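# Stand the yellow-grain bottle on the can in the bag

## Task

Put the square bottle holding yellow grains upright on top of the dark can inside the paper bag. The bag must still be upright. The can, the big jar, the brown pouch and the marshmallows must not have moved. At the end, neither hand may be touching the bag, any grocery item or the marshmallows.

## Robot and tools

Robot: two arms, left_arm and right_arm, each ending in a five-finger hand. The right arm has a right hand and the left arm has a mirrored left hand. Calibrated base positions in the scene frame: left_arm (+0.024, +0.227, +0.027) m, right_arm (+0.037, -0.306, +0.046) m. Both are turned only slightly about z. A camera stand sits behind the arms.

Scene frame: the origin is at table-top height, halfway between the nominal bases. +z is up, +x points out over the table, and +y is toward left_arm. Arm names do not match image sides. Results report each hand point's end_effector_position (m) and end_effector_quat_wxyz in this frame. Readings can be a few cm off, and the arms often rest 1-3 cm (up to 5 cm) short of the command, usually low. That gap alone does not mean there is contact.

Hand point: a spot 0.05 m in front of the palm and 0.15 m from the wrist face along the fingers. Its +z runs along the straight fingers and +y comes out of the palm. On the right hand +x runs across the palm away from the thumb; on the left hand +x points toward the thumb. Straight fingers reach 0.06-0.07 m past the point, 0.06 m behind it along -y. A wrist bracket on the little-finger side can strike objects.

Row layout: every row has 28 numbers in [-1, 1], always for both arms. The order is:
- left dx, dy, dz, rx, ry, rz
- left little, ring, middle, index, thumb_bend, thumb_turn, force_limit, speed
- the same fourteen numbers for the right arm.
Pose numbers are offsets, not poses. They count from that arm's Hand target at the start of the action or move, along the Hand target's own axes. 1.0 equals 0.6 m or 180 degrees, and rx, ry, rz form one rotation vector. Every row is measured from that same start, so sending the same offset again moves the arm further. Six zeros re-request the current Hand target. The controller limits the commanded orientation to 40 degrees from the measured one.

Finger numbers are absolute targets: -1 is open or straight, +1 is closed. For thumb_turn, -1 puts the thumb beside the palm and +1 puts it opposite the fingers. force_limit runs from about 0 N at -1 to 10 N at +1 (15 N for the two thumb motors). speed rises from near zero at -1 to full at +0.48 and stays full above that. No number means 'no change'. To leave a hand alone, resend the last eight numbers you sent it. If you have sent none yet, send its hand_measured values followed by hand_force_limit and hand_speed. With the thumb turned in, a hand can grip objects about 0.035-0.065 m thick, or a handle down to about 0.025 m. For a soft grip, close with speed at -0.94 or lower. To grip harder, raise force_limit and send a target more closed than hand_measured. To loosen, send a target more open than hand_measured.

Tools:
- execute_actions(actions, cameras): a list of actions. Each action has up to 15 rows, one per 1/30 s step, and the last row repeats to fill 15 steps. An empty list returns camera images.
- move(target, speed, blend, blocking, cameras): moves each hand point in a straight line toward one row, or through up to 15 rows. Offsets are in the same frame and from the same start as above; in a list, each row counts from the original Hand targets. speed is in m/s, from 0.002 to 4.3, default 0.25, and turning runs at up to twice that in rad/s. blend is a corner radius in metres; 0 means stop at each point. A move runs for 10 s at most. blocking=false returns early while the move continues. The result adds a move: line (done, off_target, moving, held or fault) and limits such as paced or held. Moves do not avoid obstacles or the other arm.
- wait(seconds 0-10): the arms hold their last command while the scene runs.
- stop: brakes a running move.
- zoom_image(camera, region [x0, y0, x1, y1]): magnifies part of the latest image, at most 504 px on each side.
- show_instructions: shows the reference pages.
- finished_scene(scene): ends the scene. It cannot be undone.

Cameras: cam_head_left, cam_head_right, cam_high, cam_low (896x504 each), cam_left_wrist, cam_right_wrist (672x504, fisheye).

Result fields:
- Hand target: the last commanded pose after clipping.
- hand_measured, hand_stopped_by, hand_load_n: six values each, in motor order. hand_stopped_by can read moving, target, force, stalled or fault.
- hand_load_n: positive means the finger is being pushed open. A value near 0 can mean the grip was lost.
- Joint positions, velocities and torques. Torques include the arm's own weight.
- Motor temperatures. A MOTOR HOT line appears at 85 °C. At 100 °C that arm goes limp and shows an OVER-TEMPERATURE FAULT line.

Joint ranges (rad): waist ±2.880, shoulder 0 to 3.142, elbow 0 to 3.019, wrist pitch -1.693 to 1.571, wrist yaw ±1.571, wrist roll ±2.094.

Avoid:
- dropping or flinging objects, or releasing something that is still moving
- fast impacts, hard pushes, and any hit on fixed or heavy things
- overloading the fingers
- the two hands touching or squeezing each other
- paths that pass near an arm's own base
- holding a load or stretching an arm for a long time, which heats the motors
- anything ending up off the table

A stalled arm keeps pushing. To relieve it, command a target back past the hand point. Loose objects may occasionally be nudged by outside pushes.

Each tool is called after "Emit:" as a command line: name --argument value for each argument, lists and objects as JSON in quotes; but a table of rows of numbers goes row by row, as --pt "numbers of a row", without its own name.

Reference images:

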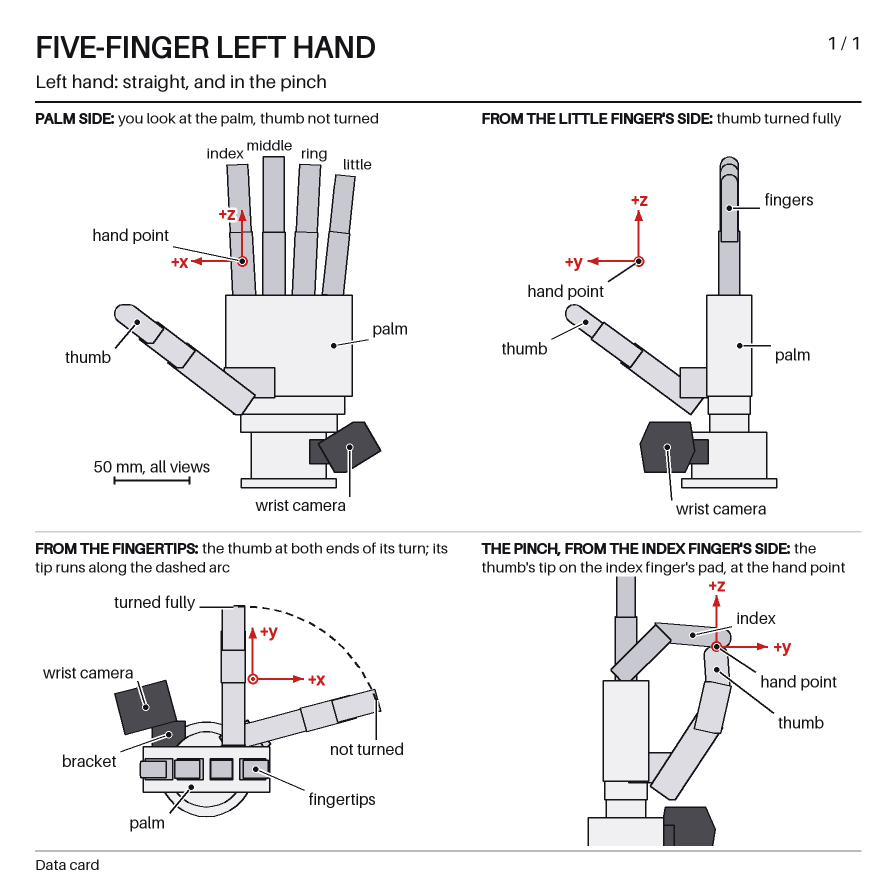

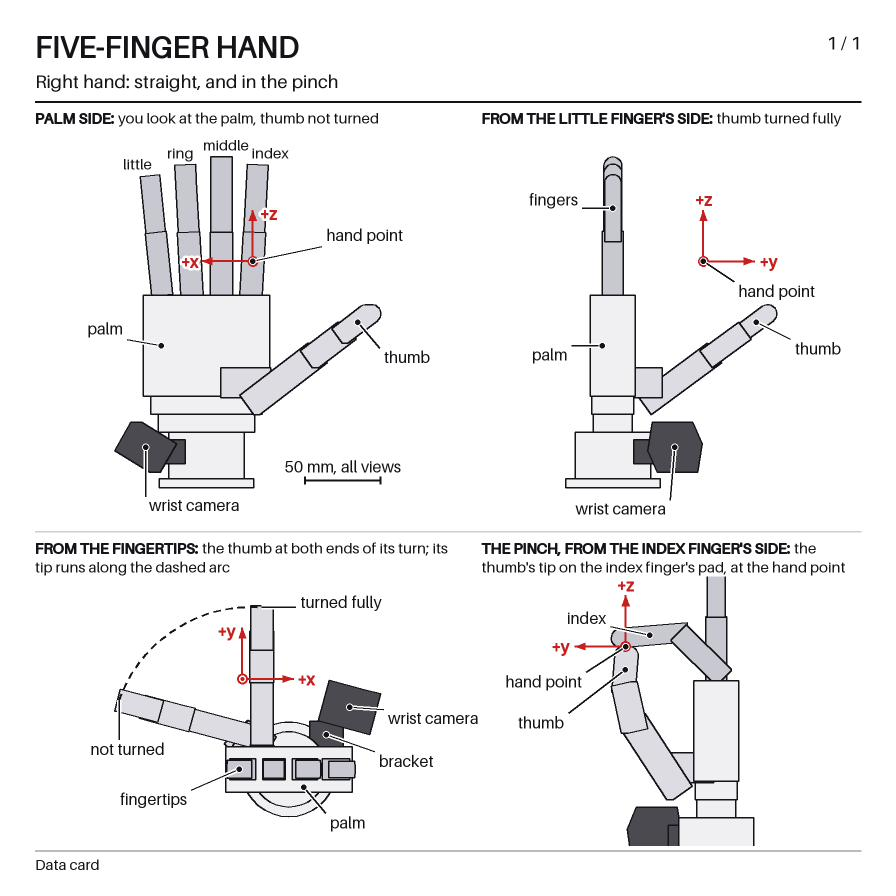

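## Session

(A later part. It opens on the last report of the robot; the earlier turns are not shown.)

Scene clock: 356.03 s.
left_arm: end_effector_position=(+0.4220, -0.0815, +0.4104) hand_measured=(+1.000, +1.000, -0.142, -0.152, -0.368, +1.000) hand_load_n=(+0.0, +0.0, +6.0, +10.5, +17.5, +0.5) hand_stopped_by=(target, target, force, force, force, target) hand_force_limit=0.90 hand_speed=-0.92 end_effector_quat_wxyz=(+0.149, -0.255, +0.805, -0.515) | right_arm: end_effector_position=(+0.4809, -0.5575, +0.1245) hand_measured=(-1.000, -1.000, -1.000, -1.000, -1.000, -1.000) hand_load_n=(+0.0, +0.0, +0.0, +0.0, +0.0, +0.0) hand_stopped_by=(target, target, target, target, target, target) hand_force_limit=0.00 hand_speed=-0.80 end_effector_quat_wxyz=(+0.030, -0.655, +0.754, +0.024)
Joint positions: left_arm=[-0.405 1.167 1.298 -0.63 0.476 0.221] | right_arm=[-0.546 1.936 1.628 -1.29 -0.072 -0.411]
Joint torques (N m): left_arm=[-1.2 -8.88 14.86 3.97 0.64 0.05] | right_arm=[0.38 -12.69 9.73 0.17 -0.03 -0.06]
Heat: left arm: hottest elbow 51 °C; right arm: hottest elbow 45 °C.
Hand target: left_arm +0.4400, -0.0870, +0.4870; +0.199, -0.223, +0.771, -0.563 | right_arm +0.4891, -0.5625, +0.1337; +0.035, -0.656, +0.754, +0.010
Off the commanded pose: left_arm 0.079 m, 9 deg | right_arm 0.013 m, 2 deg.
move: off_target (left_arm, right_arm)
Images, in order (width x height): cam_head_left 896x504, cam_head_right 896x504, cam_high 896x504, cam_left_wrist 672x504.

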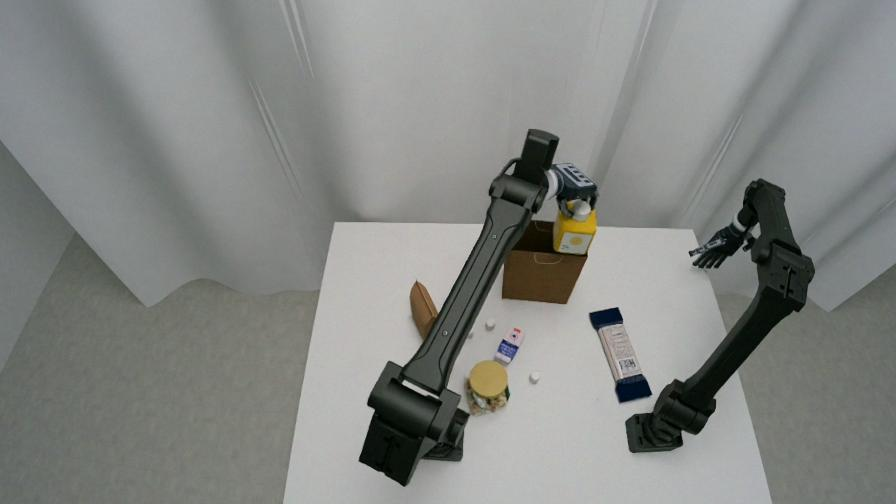

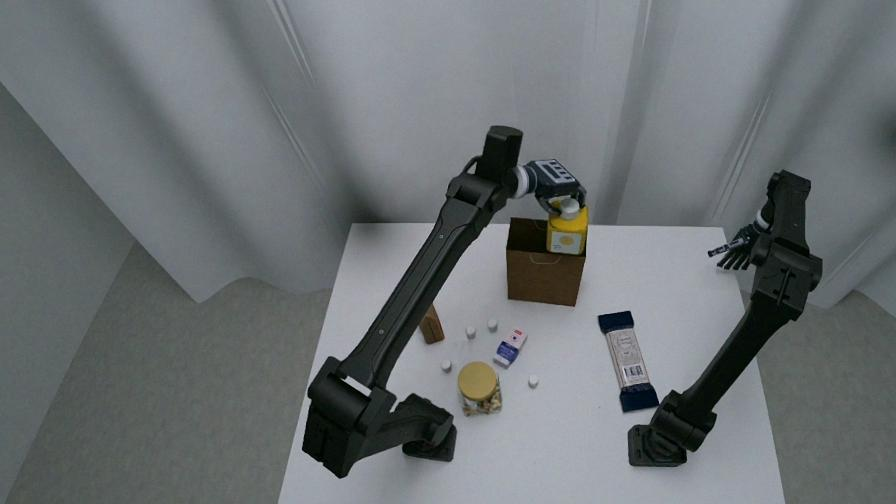

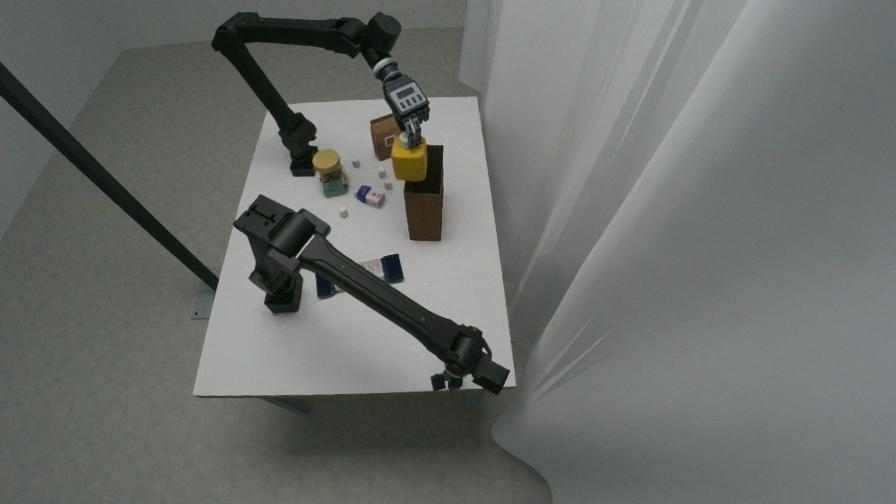

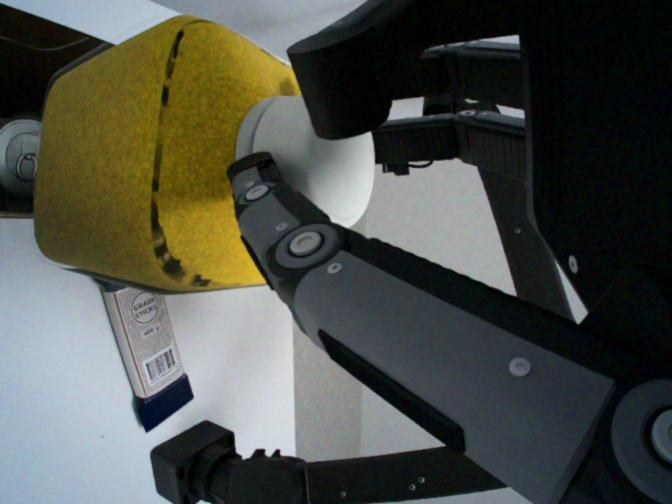

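Emit:
wait --seconds 0 --cameras '["cam_head_left","cam_head_right","cam_high","cam_low"]'

Emit:
zoom_image --camera "cam_high" --region '[405, 120, 475, 190]'

Emit:
zoom_image --camera "cam_head_left" --region '[480, 180, 620, 320]'

Emit:
zoom_image --camera "cam_head_right" --region '[440, 180, 580, 320]'

Scene clock: 367.83 s.
left_arm: end_effector_position=(+0.4221, -0.0816, +0.4110) hand_measured=(+1.000, +1.000, -0.142, -0.152, -0.368, +1.000) hand_load_n=(+0.0, +0.0, +6.0, +10.0, +17.0, +0.5) hand_stopped_by=(target, target, force, force, force, target) hand_force_limit=0.90 hand_speed=-0.92 end_effector_quat_wxyz=(+0.150, -0.255, +0.805, -0.515) | right_arm: end_effector_position=(+0.4809, -0.5575, +0.1245) hand_measured=(-1.000, -1.000, -1.000, -1.000, -1.000, -1.000) hand_load_n=(+0.0, +0.0, +0.0, +0.0, +0.0, +0.0) hand_stopped_by=(target, target, target, target, target, target) hand_force_limit=0.00 hand_speed=-0.80 end_effector_quat_wxyz=(+0.030, -0.655, +0.754, +0.024)
Joint positions: left_arm=[-0.405 1.167 1.299 -0.63 0.476 0.221] | right_arm=[-0.546 1.936 1.628 -1.29 -0.072 -0.411]
Joint torques (N m): left_arm=[-0.85 -8.82 14.82 4.03 0.66 -0.04] | right_arm=[-0.26 -12.69 9.87 -0.09 0.01 -0.07]
Heat: left arm: hottest elbow 53 °C; right arm: hottest elbow 45 °C.
Hand target: left_arm +0.4400, -0.0870, +0.4870; +0.199, -0.223, +0.771, -0.563 | right_arm +0.4891, -0.5625, +0.1337; +0.035, -0.656, +0.754, +0.010
Off the commanded pose: left_arm 0.078 m, 9 deg | right_arm 0.013 m, 2 deg.
Images, in order (width x height): cam_head_left 896x504, cam_head_right 896x504, cam_high 896x504, cam_low 896x504.

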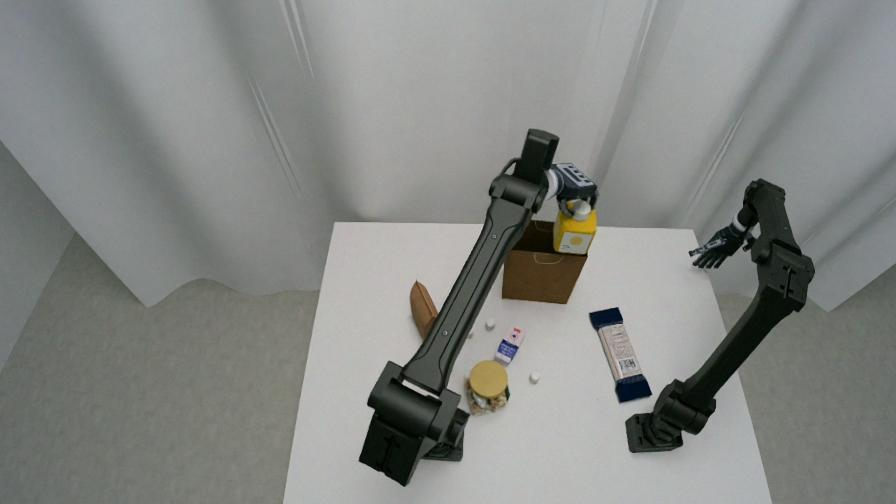

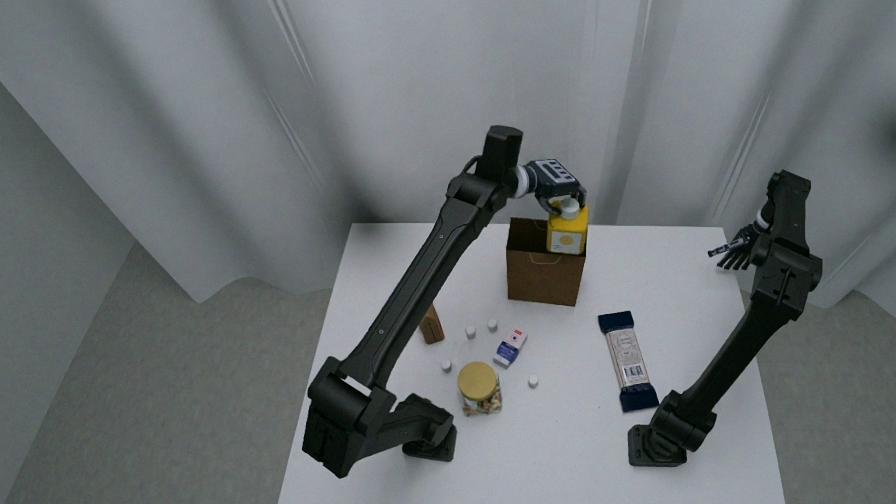

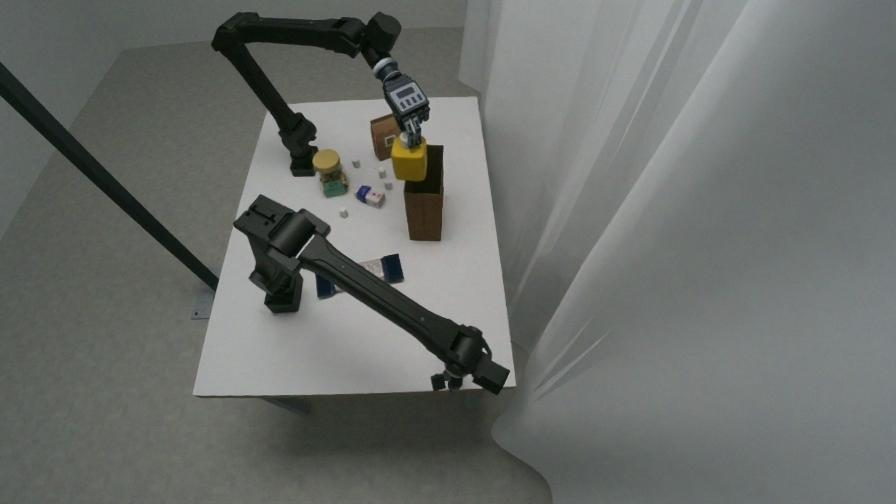

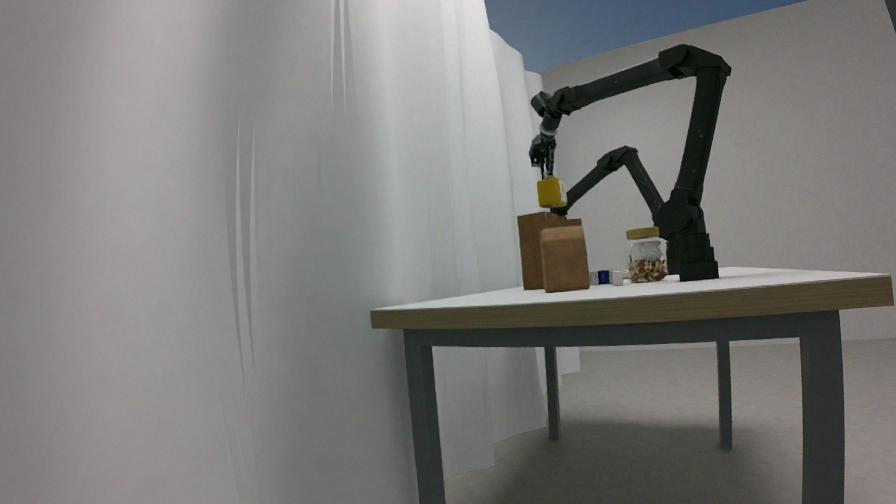

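Scaled by 7.200 from the camera's 896x504 image, which has a finer 1280x720 frame.

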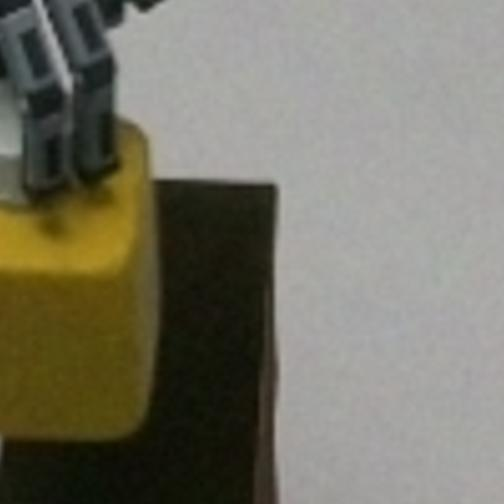

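Scaled by 3.600 from the camera's 896x504 image, which has a finer 1280x720 frame.

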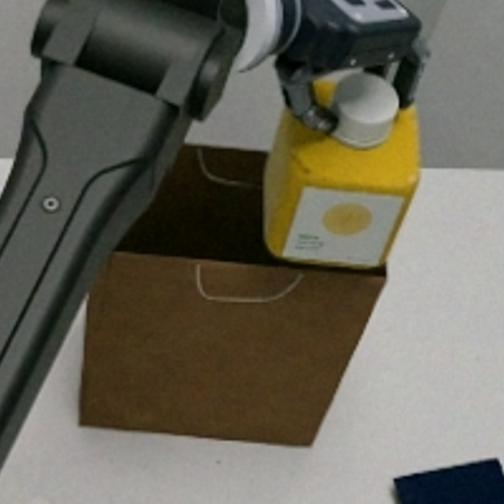

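Scaled by 3.600 from the camera's 896x504 image, which has a finer 1280x720 frame.

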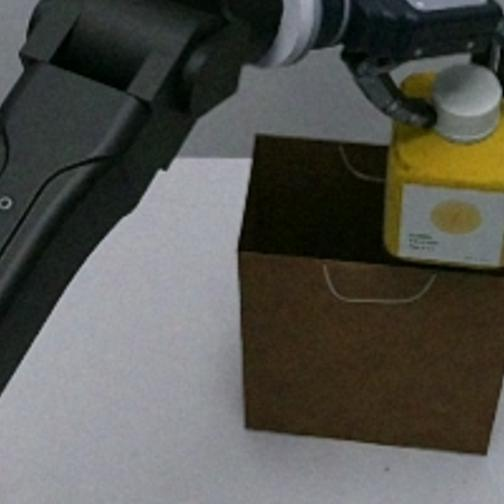

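Emit:
zoom_image --camera "cam_low" --region '[500, 160, 620, 300]'

Emit:
zoom_image --camera "cam_high" --region '[370, 90, 470, 250]'

Scaled by 3.600 from the camera's 896x504 image, which has a finer 1280x720 frame.

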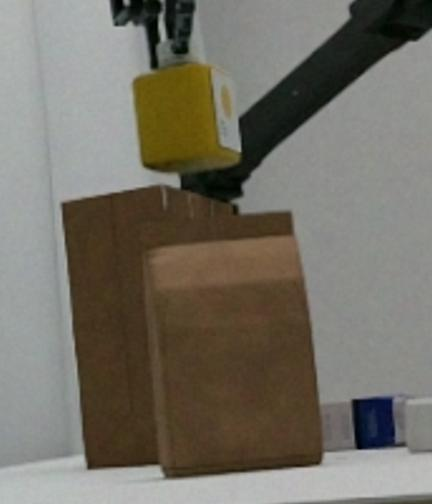

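Scaled by 3.150 from the camera's 896x504 image, which has a finer 1280x720 frame.

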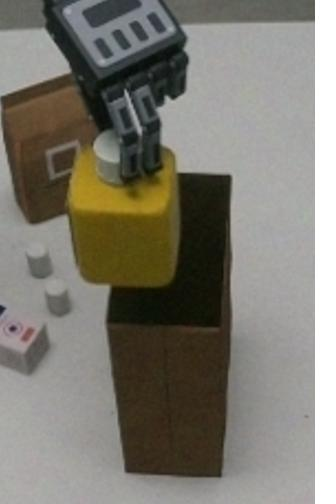

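Emit:
move --target '[-0.0279,-0.0084,0.0335,0,0,0,1,1,0.4,0.4,0.2,1,0.9,-0.92,0,0,0,0,0,0,-1,-1,-1,-1,-1,-1,0,-0.8]' --speed 0.04 --cameras '["cam_head_left","cam_high"]'

Emit:
zoom_image --camera "cam_high" --region '[370, 90, 470, 250]'

Emit:
zoom_image --camera "cam_head_left" --region '[480, 180, 620, 320]'

Scene clock: 393.83 s.
left_arm: end_effector_position=(+0.4462, -0.0899, +0.4095) hand_measured=(+1.000, +1.000, -0.142, -0.152, -0.368, +1.000) hand_load_n=(+0.0, +0.0, +6.0, +10.5, +17.0, +0.5) hand_stopped_by=(target, target, force, force, force, target) hand_force_limit=0.90 hand_speed=-0.92 end_effector_quat_wxyz=(+0.148, -0.256, +0.805, -0.515) | right_arm: end_effector_position=(+0.4809, -0.5575, +0.1245) hand_measured=(-1.000, -1.000, -1.000, -1.000, -1.000, -1.000) hand_load_n=(+0.0, +0.0, +0.5, +0.0, +0.0, +0.0) hand_stopped_by=(target, target, target, target, target, target) hand_force_limit=0.00 hand_speed=-0.80 end_effector_quat_wxyz=(+0.030, -0.655, +0.754, +0.024)
Joint positions: left_arm=[-0.396 1.233 1.349 -0.618 0.485 0.223] | right_arm=[-0.546 1.936 1.628 -1.29 -0.072 -0.411]
Joint torques (N m): left_arm=[-1.08 -9.29 14.56 3.92 0.68 0.01] | right_arm=[-0.73 -12.16 9.88 -0.03 0.01 0.02]
Motor temperatures (°C): left_arm=[30 33 55 30 28 31] | right_arm=[27 39 45 31 27 30]
Heat: left arm: hottest elbow 55 °C; right arm: hottest elbow 45 °C.
Hand target: left_arm +0.4656, -0.0945, +0.4868; +0.199, -0.224, +0.771, -0.563 | right_arm +0.4891, -0.5625, +0.1337; +0.035, -0.656, +0.754, +0.010
Off the commanded pose: left_arm 0.080 m, 10 deg | right_arm 0.013 m, 2 deg.
move: off_target (left_arm, right_arm)
Images, in order (width x height): cam_head_left 896x504, cam_high 896x504.

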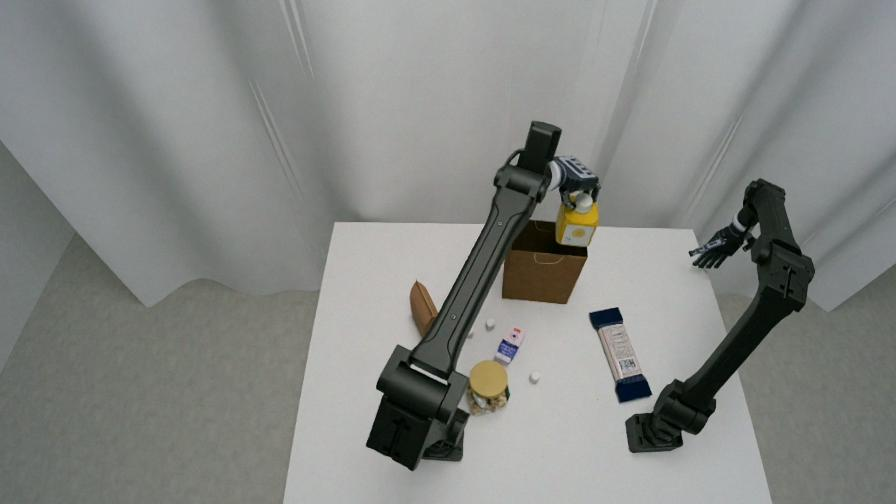

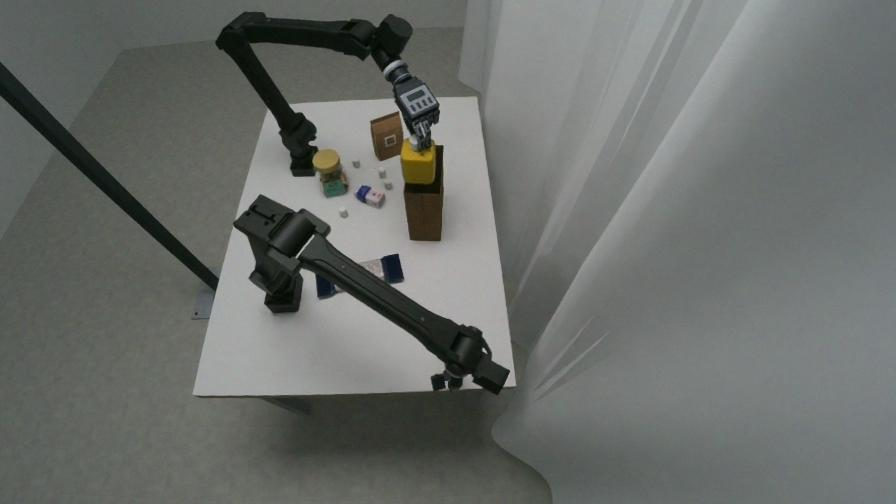

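Scaled by 3.150 from the camera's 896x504 image, which has a finer 1280x720 frame.

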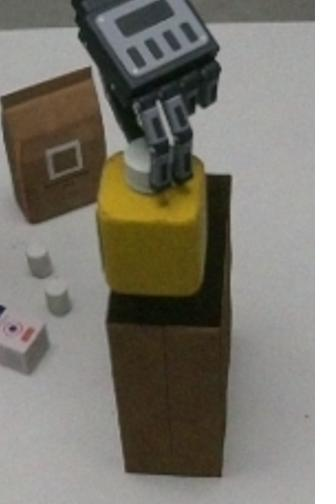

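Scaled by 3.600 from the camera's 896x504 image, which has a finer 1280x720 frame.

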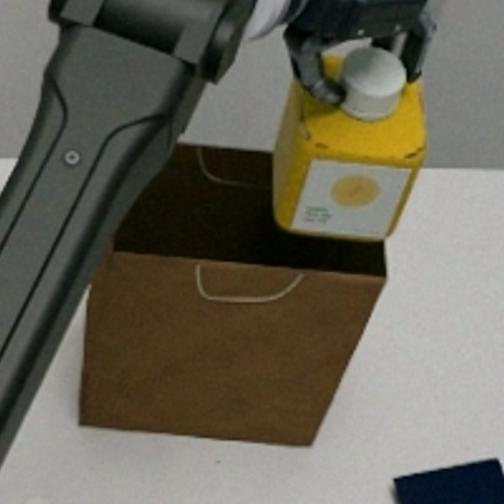

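Emit:
move --target '[0.0076,0.0888,0.0049,-0.01738,0.00259,-0.00529,1,1,0.4,0.4,0.2,1,0.9,-0.92,0,0,0,0,0,0,-1,-1,-1,-1,-1,-1,0,-0.8]' --speed 0.03 --cameras '["cam_head_left","cam_high"]'

Emit:
zoom_image --camera "cam_high" --region '[390, 130, 460, 200]'

Emit:
zoom_image --camera "cam_head_left" --region '[530, 200, 610, 280]'

Scene clock: 409.60 s.
left_arm: end_effector_position=(+0.4489, -0.0868, +0.3931) hand_measured=(+1.000, +1.000, -0.142, -0.152, -0.368, +1.000) hand_load_n=(+0.0, +0.0, +6.0, +10.5, +17.0, +0.5) hand_stopped_by=(target, target, force, force, force, target) hand_force_limit=0.90 hand_speed=-0.92 end_effector_quat_wxyz=(+0.151, -0.253, +0.807, -0.512) | right_arm: end_effector_position=(+0.4809, -0.5575, +0.1245) hand_measured=(-1.000, -1.000, -1.000, -1.000, -1.000, -1.000) hand_load_n=(+0.0, +0.0, +0.0, -0.5, +0.0, +0.0) hand_stopped_by=(target, target, target, target, target, target) hand_force_limit=0.00 hand_speed=-0.80 end_effector_quat_wxyz=(+0.030, -0.655, +0.754, +0.024)
Joint positions: left_arm=[-0.39 1.233 1.31 -0.584 0.487 0.238] | right_arm=[-0.546 1.936 1.628 -1.29 -0.072 -0.411]
Joint torques (N m): left_arm=[-0.32 -10.4 9.85 4.05 0.73 -0.02] | right_arm=[0.15 -12.98 9.84 0.08 -0.06 -0.08]
Heat: left arm: hottest elbow 53 °C; right arm: hottest elbow 45 °C.
Hand target: left_arm +0.4571, -0.0851, +0.4347; +0.185, -0.233, +0.785, -0.544 | right_arm +0.4891, -0.5625, +0.1337; +0.035, -0.656, +0.754, +0.010
Off the commanded pose: left_arm 0.043 m, 6 deg | right_arm 0.013 m, 2 deg.
move: off_target (left_arm, right_arm)
Images, in order (width x height): cam_head_left 896x504, cam_high 896x504.

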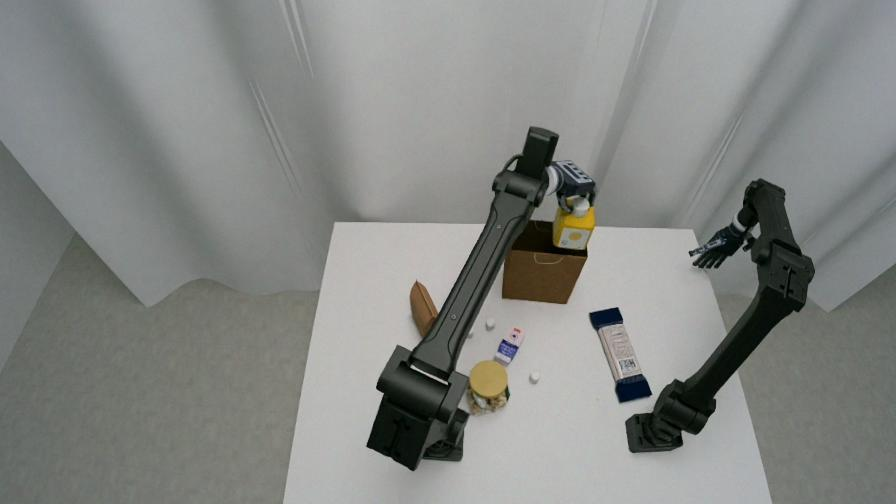

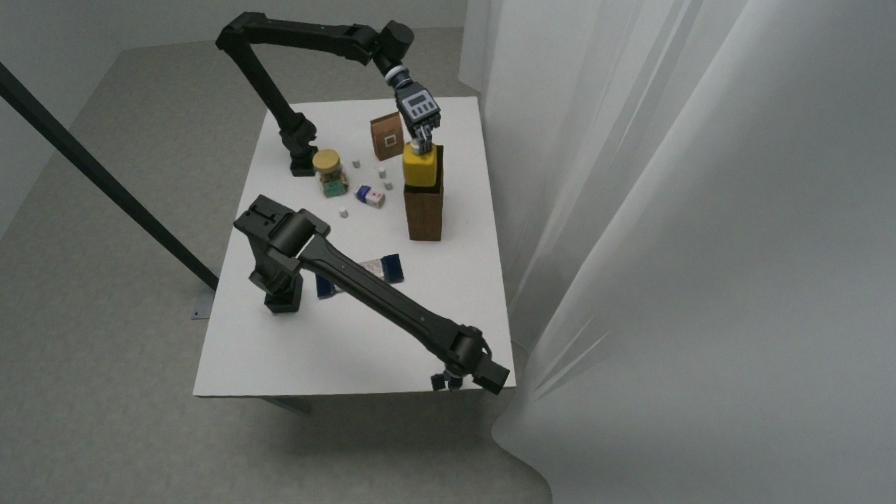

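Scaled by 7.200 from the camera's 896x504 image, which has a finer 1280x720 frame.

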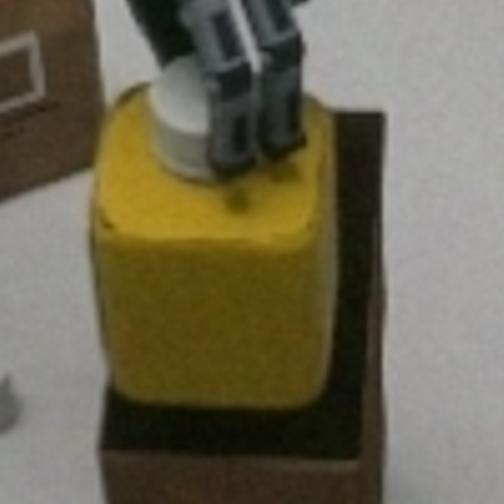

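Scaled by 6.300 from the camera's 896x504 image, which has a finer 1280x720 frame.

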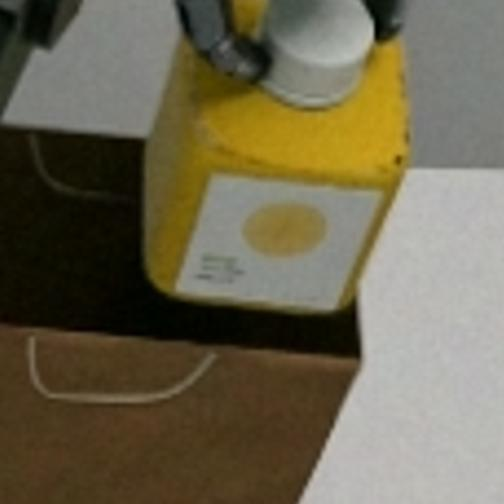

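Emit:
move --target '[0.0018,0.0353,0.0103,0,-0.00252,0.00697,1,1,0.4,0.4,0.2,1,0.9,-0.92,0,0,0,0,0,0,-1,-1,-1,-1,-1,-1,0,-0.8]' --speed 0.03 --cameras '["cam_head_left","cam_high","cam_head_right"]'

Emit:
zoom_image --camera "cam_high" --region '[390, 130, 460, 200]'

Emit:
zoom_image --camera "cam_head_left" --region '[530, 200, 610, 280]'

Emit:
zoom_image --camera "cam_head_right" --region '[520, 200, 600, 280]'

Scene clock: 434.63 s.
left_arm: end_effector_position=(+0.4498, -0.0851, +0.3640) hand_measured=(+1.000, +1.000, -0.142, -0.152, -0.368, +1.000) hand_load_n=(+0.0, +0.0, +6.5, +10.0, +17.5, +0.5) hand_stopped_by=(target, target, force, force, force, target) hand_force_limit=0.90 hand_speed=-0.92 end_effector_quat_wxyz=(+0.154, -0.250, +0.811, -0.506) | right_arm: end_effector_position=(+0.4809, -0.5575, +0.1245) hand_measured=(-1.000, -1.000, -1.000, -1.000, -1.000, -1.000) hand_load_n=(+0.0, +0.0, +0.0, +0.0, +0.0, +0.0) hand_stopped_by=(target, target, target, target, target, target) hand_force_limit=0.00 hand_speed=-0.80 end_effector_quat_wxyz=(+0.030, -0.655, +0.754, +0.024)
Joint positions: left_arm=[-0.39 1.233 1.241 -0.526 0.481 0.255] | right_arm=[-0.546 1.936 1.628 -1.29 -0.072 -0.411]
Joint torques (N m): left_arm=[-1.14 -11.75 9.85 4.01 0.48 0.07] | right_arm=[0.21 -12.57 9.85 -0.08 0 -0.03]
Heat: left arm: hottest elbow 51 °C; right arm: hottest elbow 45 °C.
Hand target: left_arm +0.4560, -0.0841, +0.4126; +0.194, -0.227, +0.787, -0.541 | right_arm +0.4891, -0.5625, +0.1337; +0.035, -0.656, +0.754, +0.010
Off the commanded pose: left_arm 0.049 m, 7 deg | right_arm 0.013 m, 2 deg.
move: off_target (left_arm, right_arm)
Images, in order (width x height): cam_head_left 896x504, cam_head_right 896x504, cam_high 896x504.

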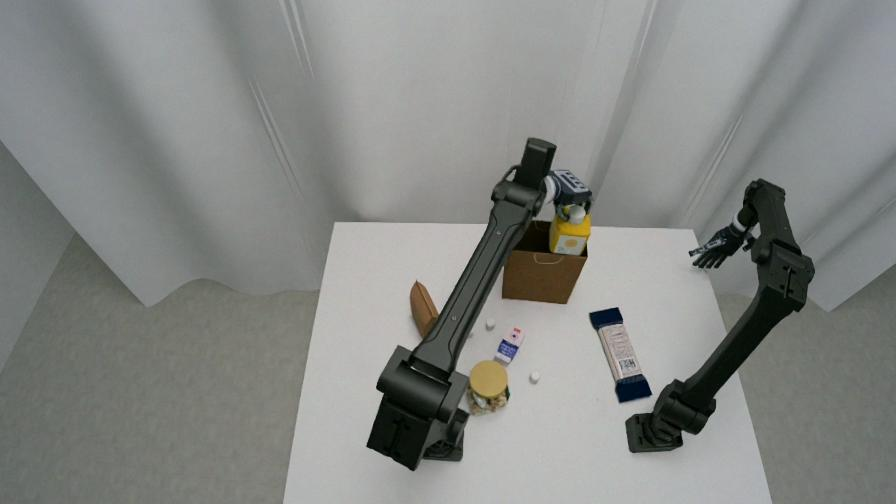

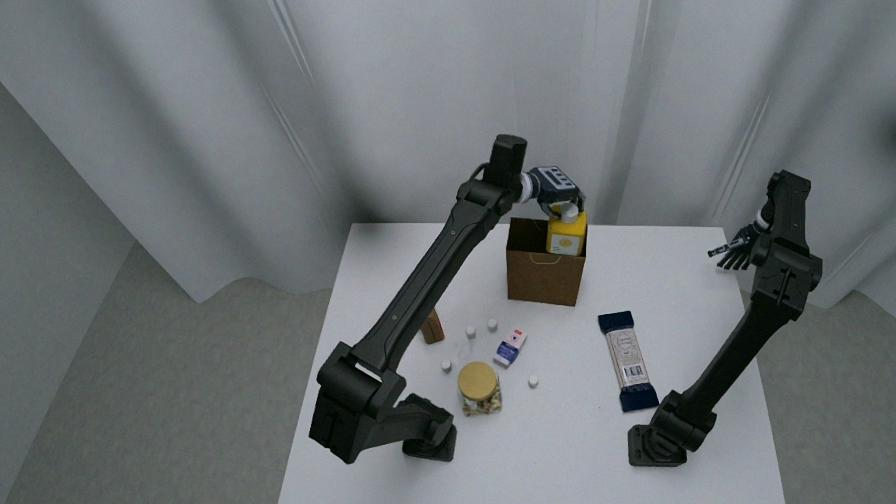

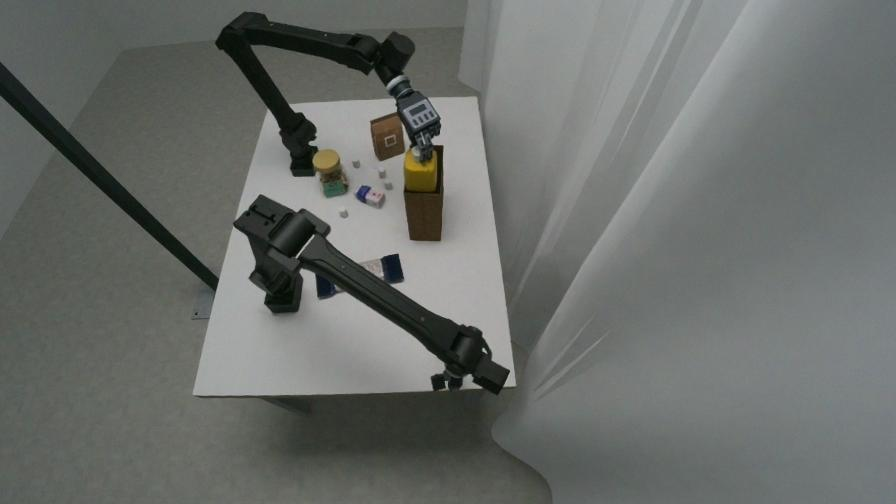

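Scaled by 7.200 from the camera's 896x504 image, which has a finer 1280x720 frame.

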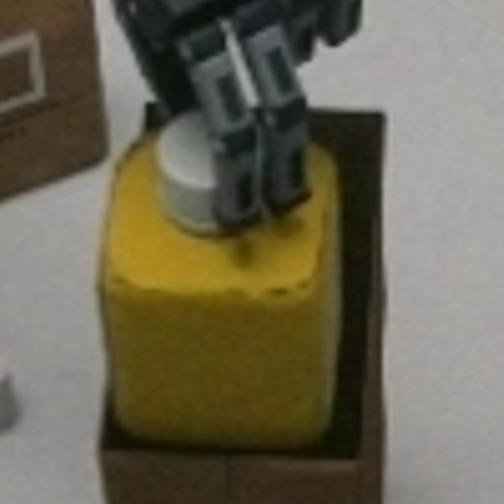

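Scaled by 6.300 from the camera's 896x504 image, which has a finer 1280x720 frame.

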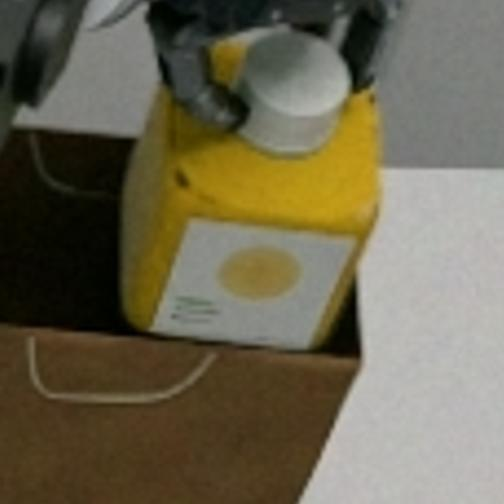

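Scaled by 6.300 from the camera's 896x504 image, which has a finer 1280x720 frame.

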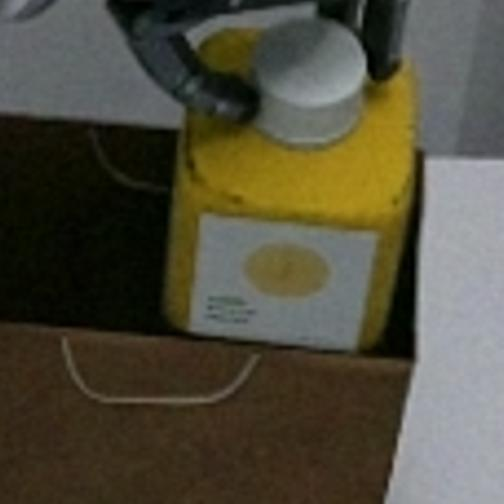

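Emit:
move --target '[-0.0031,0.0077,-0.0011,0.00561,-0.0096,0.00107,1,1,0.4,0.4,0.2,1,0.9,-0.92,0,0,0,0,0,0,-1,-1,-1,-1,-1,-1,0,-0.8]' --speed 0.03 --cameras '["cam_head_left","cam_high","cam_head_right"]'

Emit:
zoom_image --camera "cam_high" --region '[390, 130, 460, 200]'

Emit:
zoom_image --camera "cam_head_left" --region '[530, 200, 610, 280]'

Emit:
zoom_image --camera "cam_head_right" --region '[520, 200, 600, 280]'

Scene clock: 458.13 s.
left_arm: end_effector_position=(+0.4527, -0.0818, +0.3537) hand_measured=(+1.000, +1.000, -0.142, -0.152, -0.368, +1.000) hand_load_n=(+0.0, +0.0, +6.0, +10.5, +17.0, +0.5) hand_stopped_by=(target, target, force, force, force, target) hand_force_limit=0.90 hand_speed=-0.92 end_effector_quat_wxyz=(+0.168, -0.253, +0.808, -0.505) | right_arm: end_effector_position=(+0.4809, -0.5575, +0.1245) hand_measured=(-1.000, -1.000, -1.000, -1.000, -1.000, -1.000) hand_load_n=(+0.0, +0.0, +0.0, +0.0, +0.0, +0.0) hand_stopped_by=(target, target, target, target, target, target) hand_force_limit=0.00 hand_speed=-0.80 end_effector_quat_wxyz=(+0.030, -0.655, +0.754, +0.024)
Joint positions: left_arm=[-0.39 1.224 1.201 -0.48 0.456 0.255] | right_arm=[-0.546 1.936 1.628 -1.29 -0.072 -0.411]
Joint torques (N m): left_arm=[-1.2 -12.04 9.68 4.07 0.36 -0.04] | right_arm=[-0.15 -12.57 9.99 -0.01 0.01 -0.05]
Motor temperatures (°C): left_arm=[29 34 50 30 28 31] | right_arm=[27 39 45 31 27 30]
Heat: left arm: hottest elbow 50 °C; right arm: hottest elbow 45 °C.
Hand target: left_arm +0.4565, -0.0810, +0.4088; +0.208, -0.232, +0.779, -0.544 | right_arm +0.4891, -0.5625, +0.1337; +0.035, -0.656, +0.754, +0.010
Off the commanded pose: left_arm 0.055 m, 8 deg | right_arm 0.013 m, 2 deg.
move: off_target (left_arm, right_arm)
Images, in order (width x height): cam_head_left 896x504, cam_head_right 896x504, cam_high 896x504.

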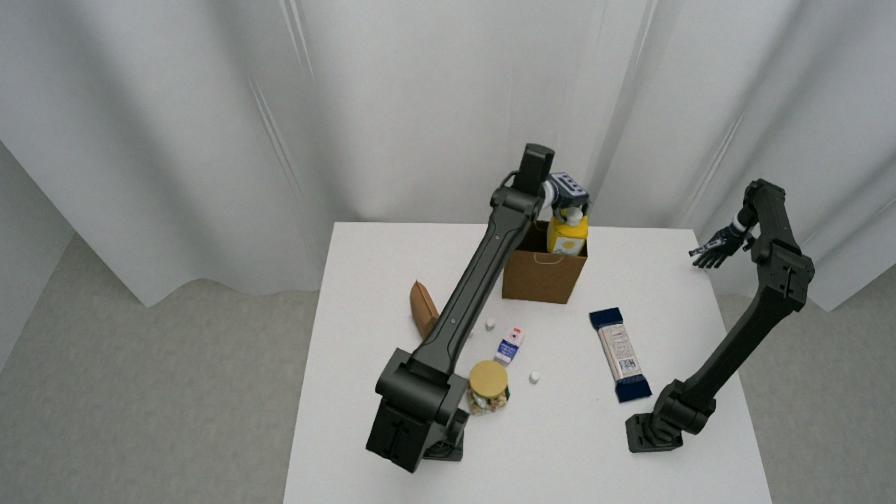

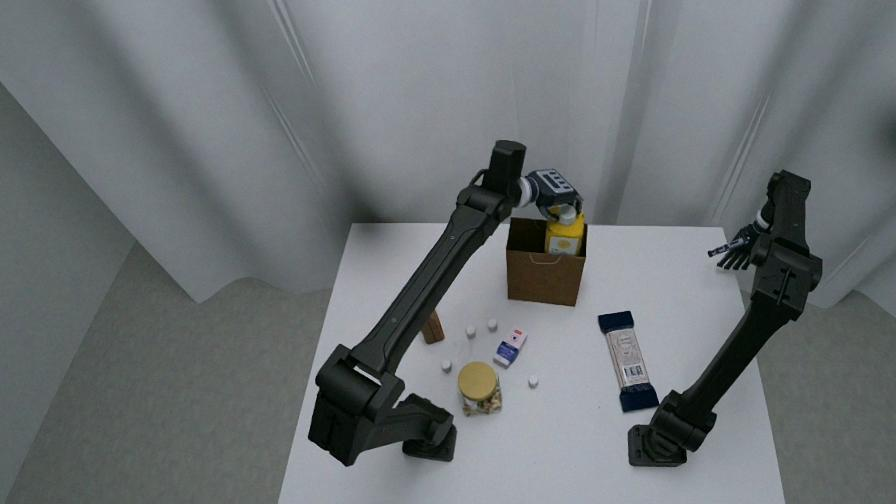

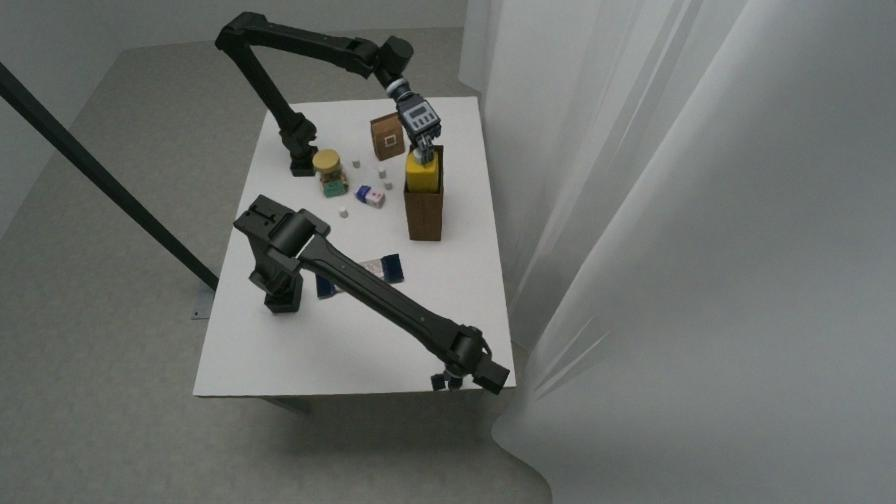

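Scaled by 7.200 from the camera's 896x504 image, which has a finer 1280x720 frame.

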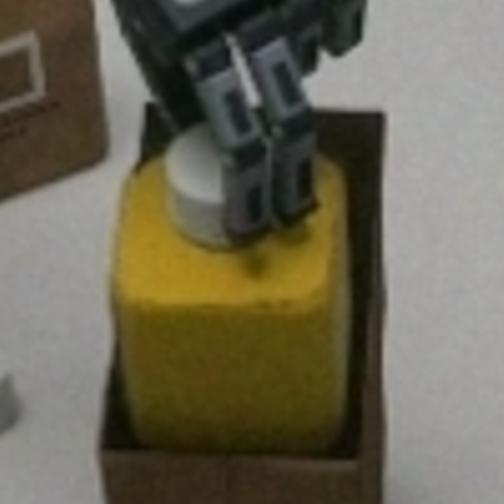

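Scaled by 6.300 from the camera's 896x504 image, which has a finer 1280x720 frame.

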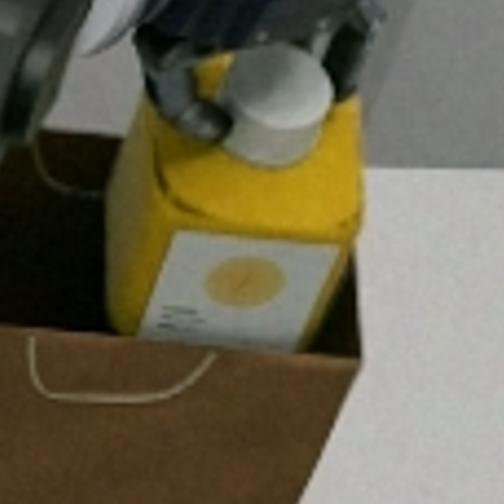

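Scaled by 6.300 from the camera's 896x504 image, which has a finer 1280x720 frame.

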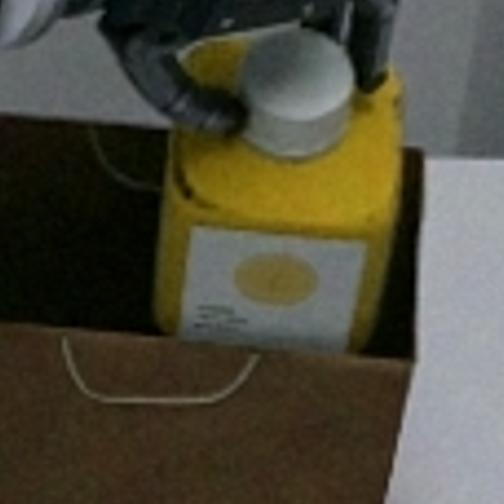

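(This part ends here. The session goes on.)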